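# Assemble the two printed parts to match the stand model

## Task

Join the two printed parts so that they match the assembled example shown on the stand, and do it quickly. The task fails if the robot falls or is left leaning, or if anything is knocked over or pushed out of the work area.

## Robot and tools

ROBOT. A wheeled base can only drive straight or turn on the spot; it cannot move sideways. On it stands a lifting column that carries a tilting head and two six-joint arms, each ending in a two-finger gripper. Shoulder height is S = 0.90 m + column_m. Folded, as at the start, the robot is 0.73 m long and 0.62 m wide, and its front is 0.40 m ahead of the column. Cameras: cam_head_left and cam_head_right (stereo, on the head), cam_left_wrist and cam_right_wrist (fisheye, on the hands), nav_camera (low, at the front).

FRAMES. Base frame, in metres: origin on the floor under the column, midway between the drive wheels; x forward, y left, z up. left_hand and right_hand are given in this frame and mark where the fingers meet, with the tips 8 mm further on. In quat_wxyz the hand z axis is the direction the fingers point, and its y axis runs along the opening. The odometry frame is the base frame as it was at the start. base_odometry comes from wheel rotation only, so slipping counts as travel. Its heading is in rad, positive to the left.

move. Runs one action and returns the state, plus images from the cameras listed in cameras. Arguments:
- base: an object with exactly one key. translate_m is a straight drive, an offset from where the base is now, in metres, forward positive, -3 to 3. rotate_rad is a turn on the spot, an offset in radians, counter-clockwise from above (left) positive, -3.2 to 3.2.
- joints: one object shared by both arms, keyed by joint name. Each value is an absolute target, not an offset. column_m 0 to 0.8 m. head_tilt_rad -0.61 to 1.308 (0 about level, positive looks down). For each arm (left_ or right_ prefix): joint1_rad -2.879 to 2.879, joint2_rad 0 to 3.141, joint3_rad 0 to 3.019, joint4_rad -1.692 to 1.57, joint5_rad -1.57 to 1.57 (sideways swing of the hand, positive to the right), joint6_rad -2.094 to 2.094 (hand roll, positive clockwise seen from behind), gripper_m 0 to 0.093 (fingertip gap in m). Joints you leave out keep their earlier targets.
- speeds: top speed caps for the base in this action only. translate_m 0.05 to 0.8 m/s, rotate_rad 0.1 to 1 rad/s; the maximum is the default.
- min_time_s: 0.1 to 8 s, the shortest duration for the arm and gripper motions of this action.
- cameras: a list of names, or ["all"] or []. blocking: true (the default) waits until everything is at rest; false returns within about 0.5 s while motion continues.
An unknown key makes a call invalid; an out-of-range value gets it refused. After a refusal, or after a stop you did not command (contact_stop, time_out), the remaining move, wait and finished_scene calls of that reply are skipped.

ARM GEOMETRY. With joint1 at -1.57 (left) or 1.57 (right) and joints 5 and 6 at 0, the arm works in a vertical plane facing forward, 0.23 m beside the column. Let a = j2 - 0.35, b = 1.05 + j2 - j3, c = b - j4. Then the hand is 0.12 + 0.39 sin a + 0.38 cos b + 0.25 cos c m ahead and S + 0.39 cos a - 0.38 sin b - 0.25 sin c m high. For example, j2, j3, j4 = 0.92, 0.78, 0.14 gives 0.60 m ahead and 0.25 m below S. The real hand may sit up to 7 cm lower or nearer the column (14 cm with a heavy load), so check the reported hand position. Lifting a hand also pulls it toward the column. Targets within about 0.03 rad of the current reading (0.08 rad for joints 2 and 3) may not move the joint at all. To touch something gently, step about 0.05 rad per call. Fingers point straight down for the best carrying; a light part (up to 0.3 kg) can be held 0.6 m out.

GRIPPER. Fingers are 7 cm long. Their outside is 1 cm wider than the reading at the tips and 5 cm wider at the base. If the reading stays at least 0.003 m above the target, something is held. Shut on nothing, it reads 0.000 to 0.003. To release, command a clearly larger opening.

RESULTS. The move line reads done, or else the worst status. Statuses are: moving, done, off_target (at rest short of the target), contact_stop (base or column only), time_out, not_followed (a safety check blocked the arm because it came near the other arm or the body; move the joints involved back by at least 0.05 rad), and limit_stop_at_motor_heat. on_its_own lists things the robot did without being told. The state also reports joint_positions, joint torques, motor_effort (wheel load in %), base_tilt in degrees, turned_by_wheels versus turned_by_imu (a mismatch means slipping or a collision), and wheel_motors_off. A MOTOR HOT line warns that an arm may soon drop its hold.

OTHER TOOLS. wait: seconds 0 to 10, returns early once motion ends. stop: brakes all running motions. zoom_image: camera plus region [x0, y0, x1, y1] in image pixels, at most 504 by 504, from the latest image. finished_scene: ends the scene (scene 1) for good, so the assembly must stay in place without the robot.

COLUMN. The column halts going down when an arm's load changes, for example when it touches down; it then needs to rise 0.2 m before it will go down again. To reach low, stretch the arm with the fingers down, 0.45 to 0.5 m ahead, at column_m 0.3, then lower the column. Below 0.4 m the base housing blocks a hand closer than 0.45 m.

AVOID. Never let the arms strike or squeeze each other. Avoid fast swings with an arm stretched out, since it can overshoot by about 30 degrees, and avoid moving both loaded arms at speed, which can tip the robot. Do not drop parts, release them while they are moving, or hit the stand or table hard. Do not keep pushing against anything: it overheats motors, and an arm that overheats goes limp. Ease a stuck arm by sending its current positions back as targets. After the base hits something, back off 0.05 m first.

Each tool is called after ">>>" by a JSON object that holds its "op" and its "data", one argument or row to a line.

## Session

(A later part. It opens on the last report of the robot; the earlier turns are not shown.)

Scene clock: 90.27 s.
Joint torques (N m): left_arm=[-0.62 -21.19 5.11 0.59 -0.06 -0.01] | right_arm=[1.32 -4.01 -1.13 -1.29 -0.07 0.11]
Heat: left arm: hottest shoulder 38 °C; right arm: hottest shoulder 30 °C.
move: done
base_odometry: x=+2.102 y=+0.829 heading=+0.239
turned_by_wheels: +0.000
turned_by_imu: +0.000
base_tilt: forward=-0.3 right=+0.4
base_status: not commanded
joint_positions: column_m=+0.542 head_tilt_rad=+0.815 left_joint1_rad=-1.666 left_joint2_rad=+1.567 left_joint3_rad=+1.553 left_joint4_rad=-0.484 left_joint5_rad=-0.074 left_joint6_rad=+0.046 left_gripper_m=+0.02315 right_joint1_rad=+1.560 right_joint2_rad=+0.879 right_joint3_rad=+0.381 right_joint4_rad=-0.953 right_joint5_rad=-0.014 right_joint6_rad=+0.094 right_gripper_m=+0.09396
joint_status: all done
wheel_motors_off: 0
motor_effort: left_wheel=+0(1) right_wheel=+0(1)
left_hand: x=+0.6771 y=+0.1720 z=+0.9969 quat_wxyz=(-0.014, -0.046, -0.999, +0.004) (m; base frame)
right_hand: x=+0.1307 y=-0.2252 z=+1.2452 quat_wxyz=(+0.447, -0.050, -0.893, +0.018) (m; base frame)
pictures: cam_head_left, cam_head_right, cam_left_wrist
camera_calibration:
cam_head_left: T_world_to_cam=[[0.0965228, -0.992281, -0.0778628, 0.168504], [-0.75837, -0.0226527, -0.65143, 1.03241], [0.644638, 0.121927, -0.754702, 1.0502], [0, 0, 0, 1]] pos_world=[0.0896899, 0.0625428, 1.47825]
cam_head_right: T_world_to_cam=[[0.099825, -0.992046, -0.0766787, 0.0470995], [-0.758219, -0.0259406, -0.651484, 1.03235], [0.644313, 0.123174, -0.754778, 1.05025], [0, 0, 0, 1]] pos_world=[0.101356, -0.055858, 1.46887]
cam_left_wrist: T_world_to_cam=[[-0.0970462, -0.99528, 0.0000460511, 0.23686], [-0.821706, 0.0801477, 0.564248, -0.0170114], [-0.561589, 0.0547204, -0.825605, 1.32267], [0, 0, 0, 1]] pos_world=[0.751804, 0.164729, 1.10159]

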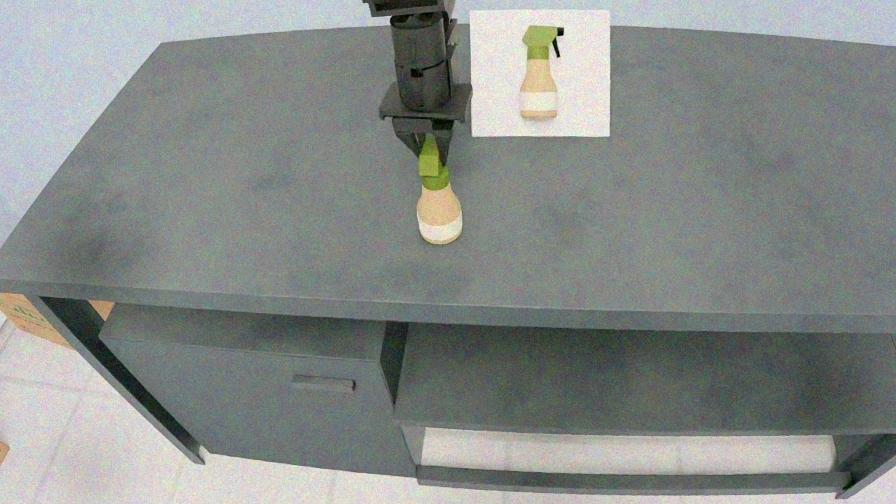

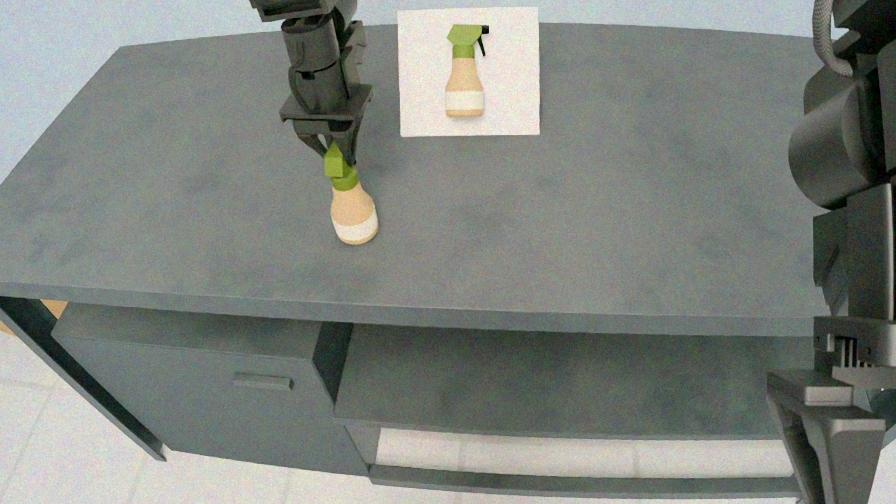

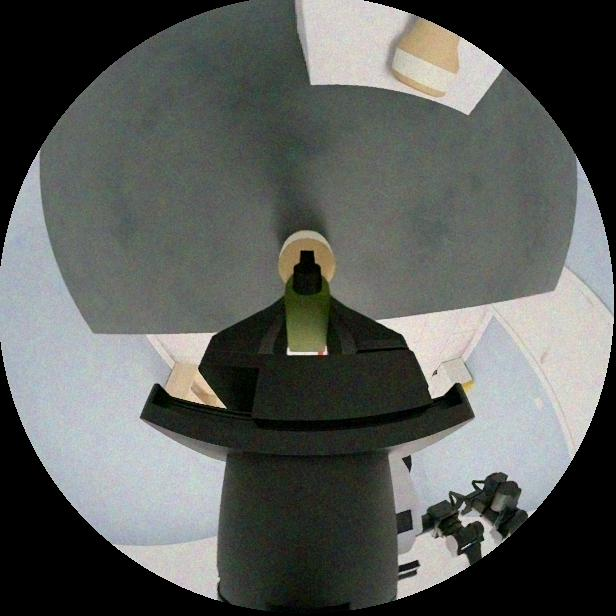

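>>> {"op": "move", "data": {
  "joints": {"left_gripper_m": 0.05},
  "min_time_s": 1.0,
  "cameras": ["cam_head_left", "cam_head_right", "cam_left_wrist"]
}}

>>> {"op": "zoom_image", "data": {
  "camera": "cam_head_left",
  "region": [390, 120, 490, 260]
}}

>>> {"op": "zoom_image", "data": {
  "camera": "cam_head_right",
  "region": [300, 120, 400, 260]
}}

>>> {"op": "zoom_image", "data": {
  "camera": "cam_left_wrist",
  "region": [230, 210, 390, 370]
}}

Scene clock: 94.00 s.
Joint torques (N m): left_arm=[-0.56 -21.48 5.22 0.59 -0.06 -0.01] | right_arm=[1.32 -3.96 -1.16 -1.29 -0.07 0.11]
Heat: left arm: hottest shoulder 38 °C; right arm: hottest shoulder 30 °C.
move: done
base_odometry: x=+2.102 y=+0.829 heading=+0.239
turned_by_wheels: +0.000
turned_by_imu: +0.000
base_tilt: forward=-0.3 right=+0.4
base_status: not commanded
joint_positions: column_m=+0.542 head_tilt_rad=+0.815 left_joint1_rad=-1.666 left_joint2_rad=+1.567 left_joint3_rad=+1.553 left_joint4_rad=-0.484 left_joint5_rad=-0.074 left_joint6_rad=+0.046 left_gripper_m=+0.04993 right_joint1_rad=+1.560 right_joint2_rad=+0.879 right_joint3_rad=+0.381 right_joint4_rad=-0.953 right_joint5_rad=-0.014 right_joint6_rad=+0.094 right_gripper_m=+0.09396
joint_status: all done
wheel_motors_off: 0
motor_effort: left_wheel=+0(1) right_wheel=+0(1)
left_hand: x=+0.6771 y=+0.1720 z=+0.9969 quat_wxyz=(-0.014, -0.046, -0.999, +0.004) (m; base frame)
right_hand: x=+0.1307 y=-0.2252 z=+1.2452 quat_wxyz=(+0.447, -0.050, -0.893, +0.018) (m; base frame)
pictures: cam_head_left, cam_head_right, cam_left_wrist
camera_calibration:
cam_head_left: T_world_to_cam=[[0.0965228, -0.992281, -0.0778628, 0.168504], [-0.75837, -0.0226527, -0.65143, 1.03241], [0.644638, 0.121927, -0.754702, 1.0502], [0, 0, 0, 1]] pos_world=[0.0896899, 0.0625428, 1.47825]
cam_head_right: T_world_to_cam=[[0.099825, -0.992046, -0.0766787, 0.0470995], [-0.758219, -0.0259406, -0.651484, 1.03235], [0.644313, 0.123174, -0.754778, 1.05025], [0, 0, 0, 1]] pos_world=[0.101356, -0.055858, 1.46887]
cam_left_wrist: T_world_to_cam=[[-0.0970462, -0.99528, 0.0000460511, 0.23686], [-0.821706, 0.0801477, 0.564248, -0.0170114], [-0.561589, 0.0547204, -0.825605, 1.32267], [0, 0, 0, 1]] pos_world=[0.751804, 0.164729, 1.10159]

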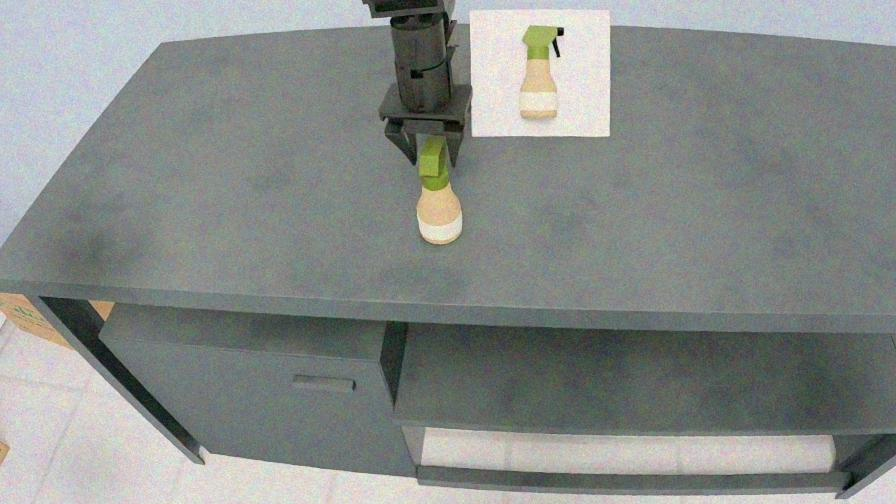

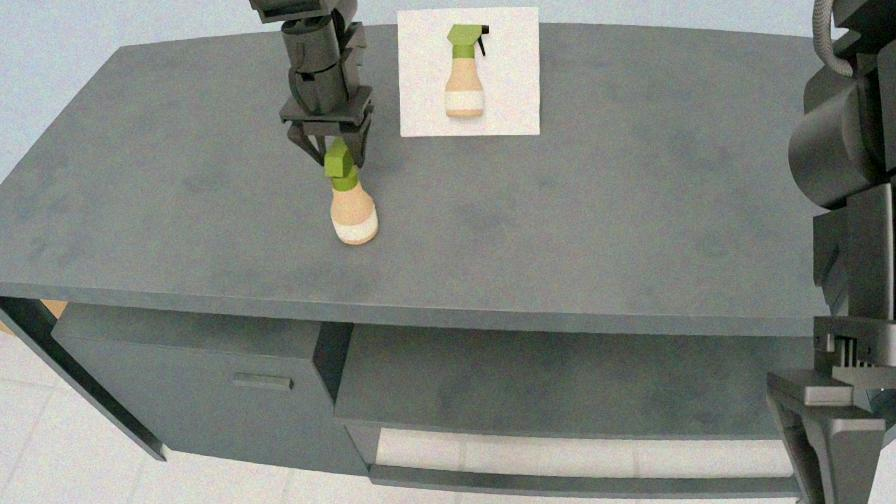

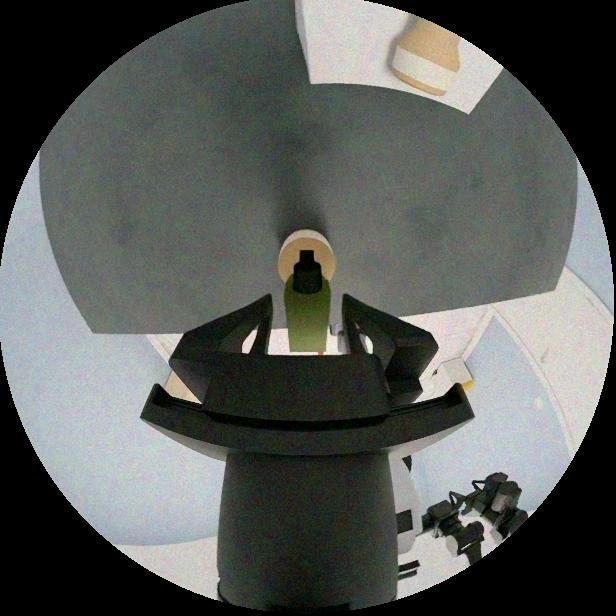

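Scaled by 3.600.

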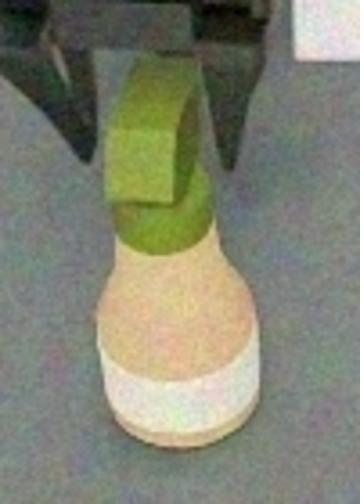

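Scaled by 3.600.

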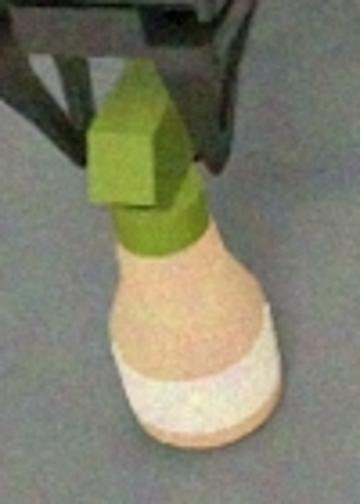

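Scaled by 3.150 from the camera's 616x616 image, which has a finer 880x880 frame.

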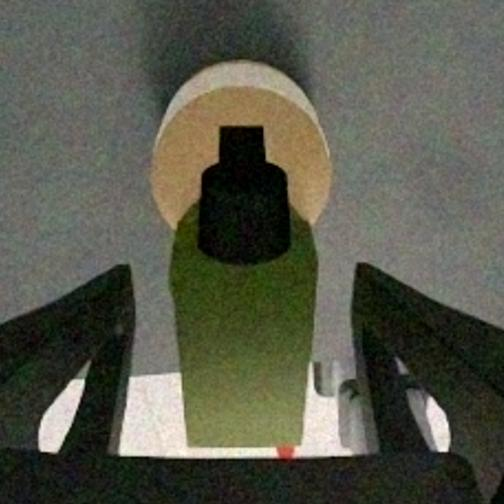

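>>> {"op": "move", "data": {
  "joints": {"column_m": 0.66, "left_gripper_m": 0.06},
  "cameras": ["cam_head_left", "cam_head_right", "cam_left_wrist"]
}}

>>> {"op": "zoom_image", "data": {
  "camera": "cam_left_wrist",
  "region": [260, 160, 360, 260]
}}

>>> {"op": "zoom_image", "data": {
  "camera": "cam_head_left",
  "region": [390, 180, 490, 310]
}}

>>> {"op": "zoom_image", "data": {
  "camera": "cam_head_right",
  "region": [300, 180, 400, 310]
}}

>>> {"op": "zoom_image", "data": {
  "camera": "cam_head_left",
  "region": [490, 60, 590, 200]
}}

Scene clock: 96.67 s.
Joint torques (N m): left_arm=[-0.56 -21.25 5.19 0.58 -0.06 -0.01] | right_arm=[1.32 -3.96 -1.16 -1.28 -0.07 0.11]
Heat: left arm: hottest shoulder 39 °C; right arm: hottest shoulder 30 °C.
move: done
base_odometry: x=+2.102 y=+0.829 heading=+0.239
turned_by_wheels: +0.000
turned_by_imu: +0.000
base_tilt: forward=-0.3 right=+0.4
base_status: not commanded
joint_positions: column_m=+0.660 head_tilt_rad=+0.815 left_joint1_rad=-1.666 left_joint2_rad=+1.567 left_joint3_rad=+1.553 left_joint4_rad=-0.484 left_joint5_rad=-0.074 left_joint6_rad=+0.046 left_gripper_m=+0.05990 right_joint1_rad=+1.560 right_joint2_rad=+0.879 right_joint3_rad=+0.381 right_joint4_rad=-0.953 right_joint5_rad=-0.014 right_joint6_rad=+0.094 right_gripper_m=+0.09396
joint_status: all done
wheel_motors_off: 0
motor_effort: left_wheel=-1(1) right_wheel=+0(1)
left_hand: x=+0.6771 y=+0.1720 z=+1.1147 quat_wxyz=(-0.014, -0.046, -0.999, +0.004) (m; base frame)
right_hand: x=+0.1307 y=-0.2252 z=+1.3631 quat_wxyz=(+0.447, -0.050, -0.893, +0.018) (m; base frame)
pictures: cam_head_left, cam_head_right, cam_left_wrist
camera_calibration:
cam_head_left: T_world_to_cam=[[0.0965228, -0.992281, -0.0778628, 0.177684], [-0.75837, -0.0226527, -0.65143, 1.10922], [0.644638, 0.121927, -0.754702, 1.13918], [0, 0, 0, 1]] pos_world=[0.0896899, 0.0625428, 1.59615]
cam_head_right: T_world_to_cam=[[0.099825, -0.992046, -0.0766787, 0.0561322], [-0.758219, -0.0259406, -0.651484, 1.10909], [0.644313, 0.123174, -0.754778, 1.13916], [0, 0, 0, 1]] pos_world=[0.101356, -0.055858, 1.58667]
cam_left_wrist: T_world_to_cam=[[-0.0970462, -0.99528, 0.0000460511, 0.236855], [-0.821706, 0.0801477, 0.564248, -0.0834799], [-0.561589, 0.0547204, -0.825605, 1.41992], [0, 0, 0, 1]] pos_world=[0.751804, 0.164729, 1.21939]

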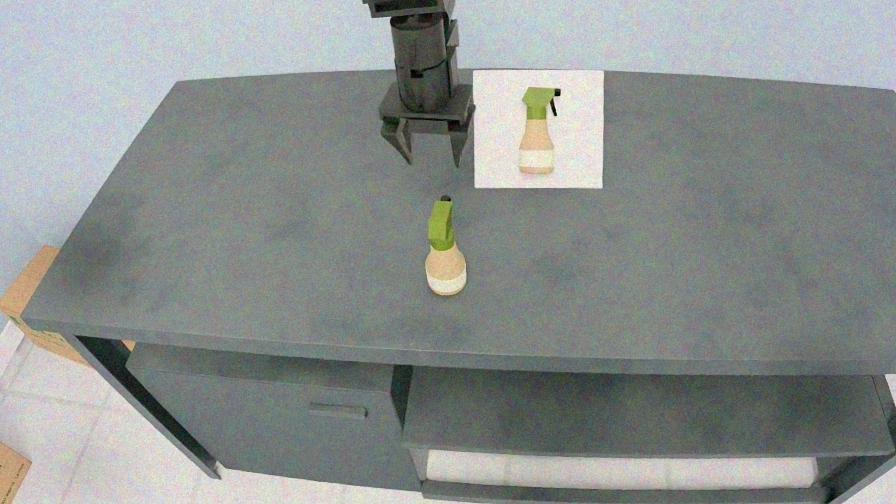

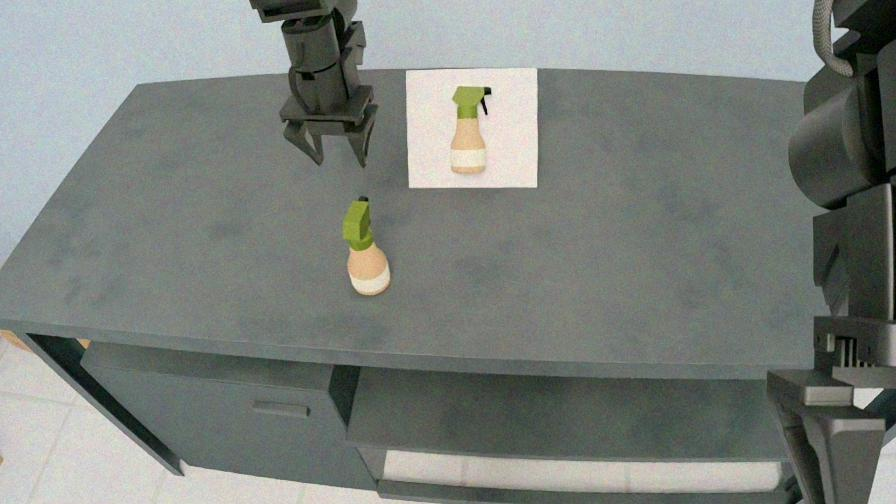

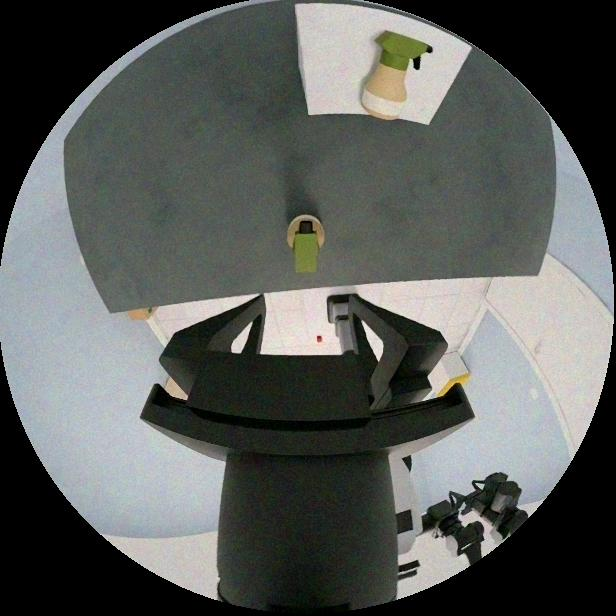

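Scaled by 5.040 from the camera's 616x616 image, which has a finer 880x880 frame.

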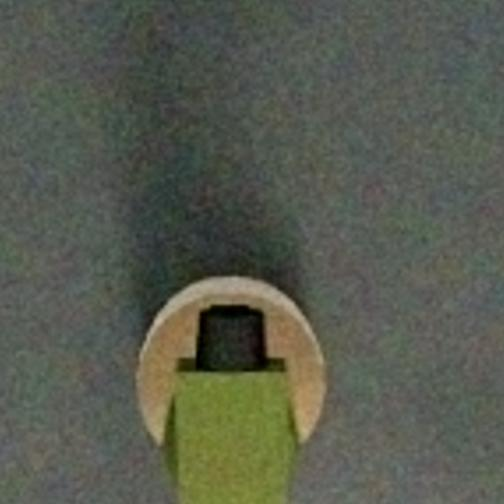

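Scaled by 3.877.

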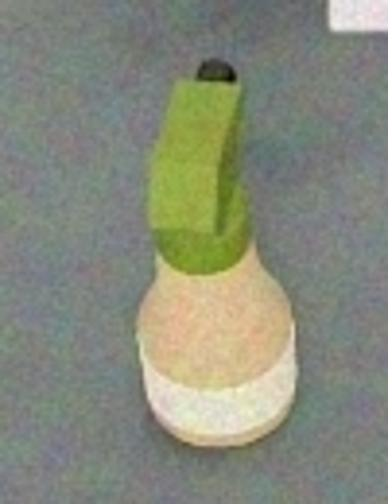

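Scaled by 3.877.

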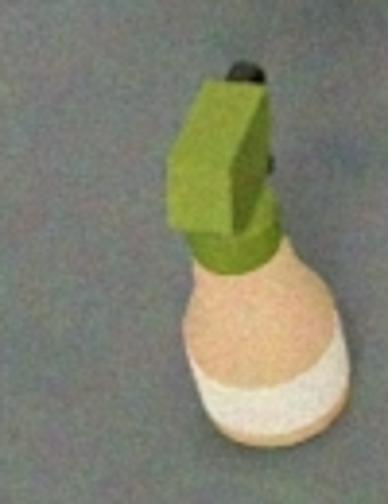

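Scaled by 3.600.

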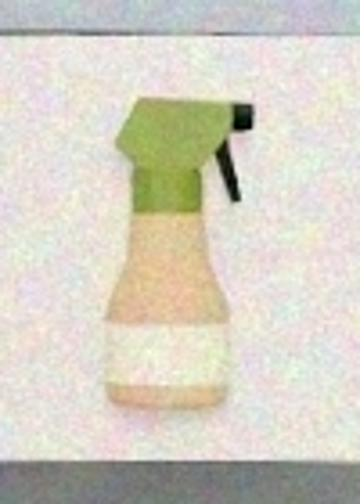

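>>> {"op": "move", "data": {
  "joints": {"left_joint1_rad": -1.582, "left_joint2_rad": 0.902, "left_joint3_rad": 0.415, "left_joint4_rad": -0.991, "left_joint5_rad": -0.025, "left_joint6_rad": -0.013, "head_tilt_rad": 0.22}
}}

>>> {"op": "move", "data": {
  "joints": {"column_m": 0.16},
  "cameras": ["cam_head_left", "cam_head_right"]
}}

>>> {"op": "zoom_image", "data": {
  "camera": "cam_head_left",
  "region": [350, 150, 550, 350]
}}

>>> {"op": "zoom_image", "data": {
  "camera": "cam_head_right",
  "region": [260, 150, 460, 350]
}}

Scene clock: 101.30 s.
Joint torques (N m): left_arm=[1.2 -6.59 -1.01 -2.35 -0.1 -0.1] | right_arm=[1.32 -4.01 -1.16 -1.28 -0.07 0.11]
Heat: left arm: hottest shoulder 39 °C; right arm: hottest shoulder 30 °C.
move: done
base_odometry: x=+2.102 y=+0.829 heading=+0.239
turned_by_wheels: +0.000
turned_by_imu: +0.000
base_tilt: forward=-0.2 right=+0.4
base_status: not commanded
joint_positions: column_m=+0.660 head_tilt_rad=+0.240 left_joint1_rad=-1.577 left_joint2_rad=+0.893 left_joint3_rad=+0.414 left_joint4_rad=-0.979 left_joint5_rad=-0.026 left_joint6_rad=-0.010 left_gripper_m=+0.05990 right_joint1_rad=+1.560 right_joint2_rad=+0.879 right_joint3_rad=+0.381 right_joint4_rad=-0.953 right_joint5_rad=-0.014 right_joint6_rad=+0.094 right_gripper_m=+0.09396
joint_status: all done
wheel_motors_off: 0
motor_effort: left_wheel=+1(3) right_wheel=+0(2)
left_hand: x=+0.1419 y=+0.2278 z=+1.3619 quat_wxyz=(+0.450, -0.004, -0.893, -0.012) (m; base frame)
right_hand: x=+0.1307 y=-0.2252 z=+1.3631 quat_wxyz=(+0.447, -0.050, -0.893, +0.018) (m; base frame)
pictures: none

Scene clock: 108.33 s.
Joint torques (N m): left_arm=[1.2 -6.59 -0.99 -2.33 -0.1 -0.09] | right_arm=[1.32 -4.01 -1.16 -1.29 -0.07 0.11]
Heat: left arm: hottest shoulder 37 °C; right arm: hottest shoulder 29 °C.
move: done
base_odometry: x=+2.102 y=+0.829 heading=+0.239
turned_by_wheels: +0.000
turned_by_imu: +0.000
base_tilt: forward=-0.2 right=+0.4
base_status: not commanded
joint_positions: column_m=+0.160 head_tilt_rad=+0.239 left_joint1_rad=-1.577 left_joint2_rad=+0.893 left_joint3_rad=+0.414 left_joint4_rad=-0.979 left_joint5_rad=-0.026 left_joint6_rad=-0.010 left_gripper_m=+0.05990 right_joint1_rad=+1.560 right_joint2_rad=+0.879 right_joint3_rad=+0.381 right_joint4_rad=-0.953 right_joint5_rad=-0.014 right_joint6_rad=+0.094 right_gripper_m=+0.09396
joint_status: all done
wheel_motors_off: 0
motor_effort: left_wheel=+0(1) right_wheel=+0(1)
left_hand: x=+0.1419 y=+0.2278 z=+0.8620 quat_wxyz=(+0.450, -0.004, -0.893, -0.012) (m; base frame)
right_hand: x=+0.1307 y=-0.2252 z=+0.8632 quat_wxyz=(+0.447, -0.050, -0.893, +0.018) (m; base frame)
pictures: cam_head_left, cam_head_right
camera_calibration:
cam_head_left: T_world_to_cam=[[0.123363, -0.99228, -0.0127125, 0.0627544], [-0.281123, -0.0226585, -0.959404, 1.11266], [0.95171, 0.121928, -0.281748, 0.204532], [0, 0, 0, 1]] pos_world=[0.110397, 0.0625429, 1.12591]
cam_head_right: T_world_to_cam=[[0.125487, -0.992046, -0.00992069, -0.0599926], [-0.280967, -0.0259465, -0.959367, 1.11246], [0.951478, 0.123175, -0.281988, 0.204644], [0, 0, 0, 1]] pos_world=[0.125379, -0.055858, 1.12437]

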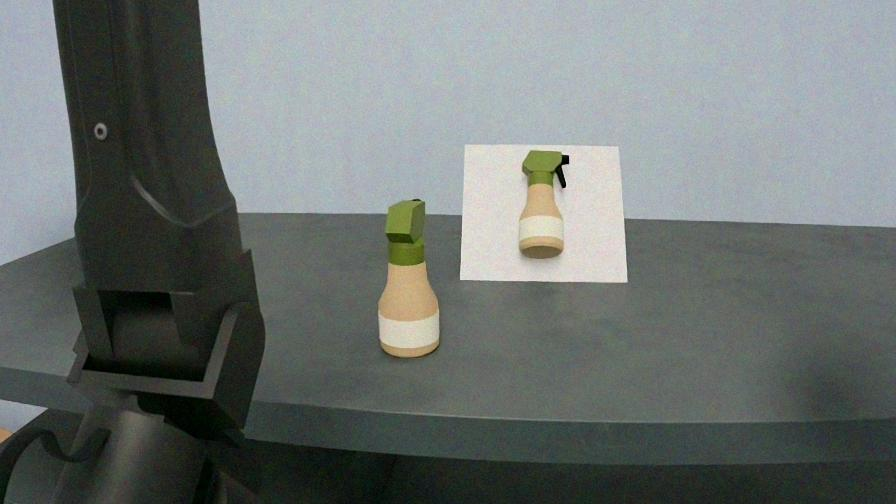

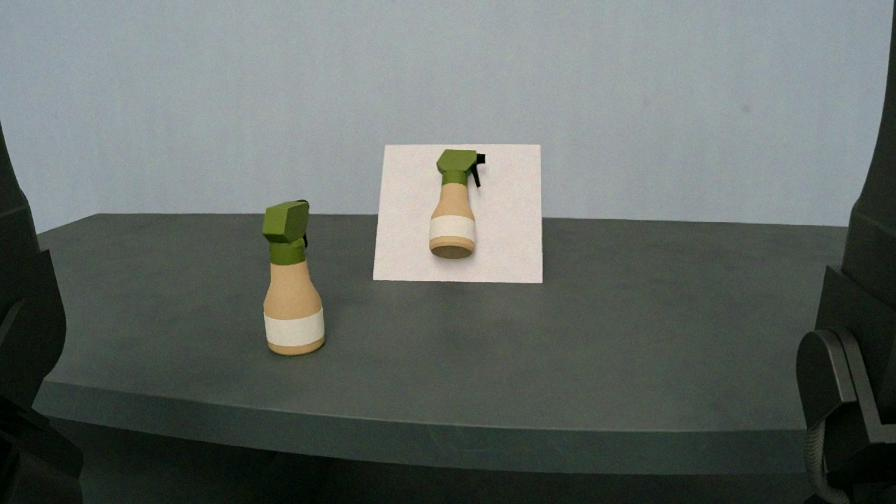

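Scaled by 2.520.

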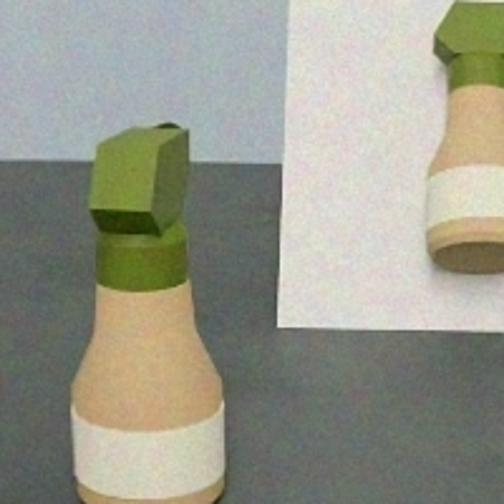

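Scaled by 2.520.

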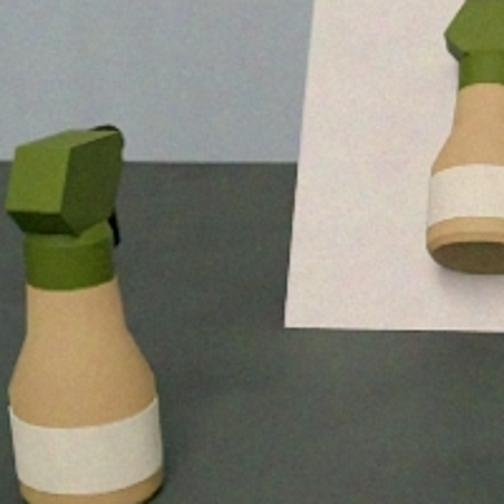

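>>> {"op": "zoom_image", "data": {
  "camera": "cam_head_left",
  "region": [370, 230, 440, 300]
}}

>>> {"op": "zoom_image", "data": {
  "camera": "cam_head_right",
  "region": [255, 230, 325, 300]
}}

Scaled by 7.200.

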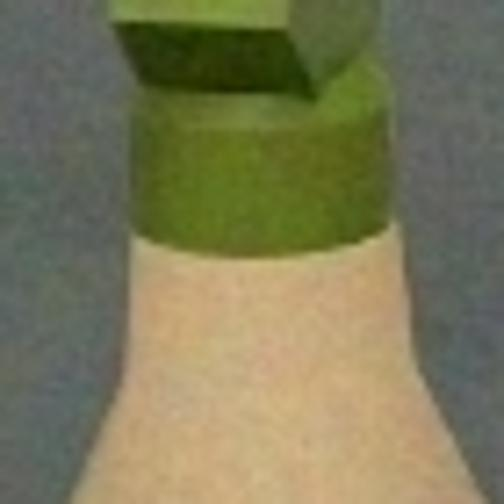

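Scaled by 7.200.

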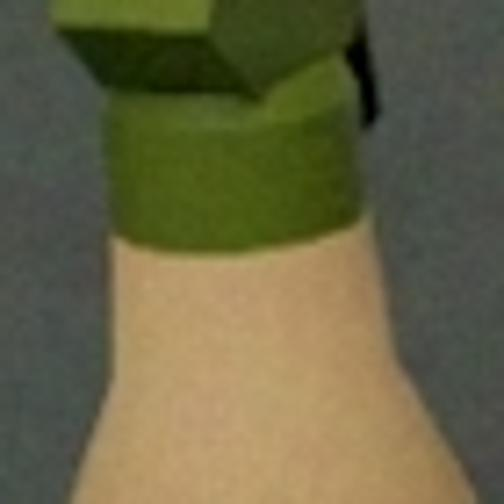

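>>> {"op": "finished_scene", "data": {

}}

The scene is finished: the task was done.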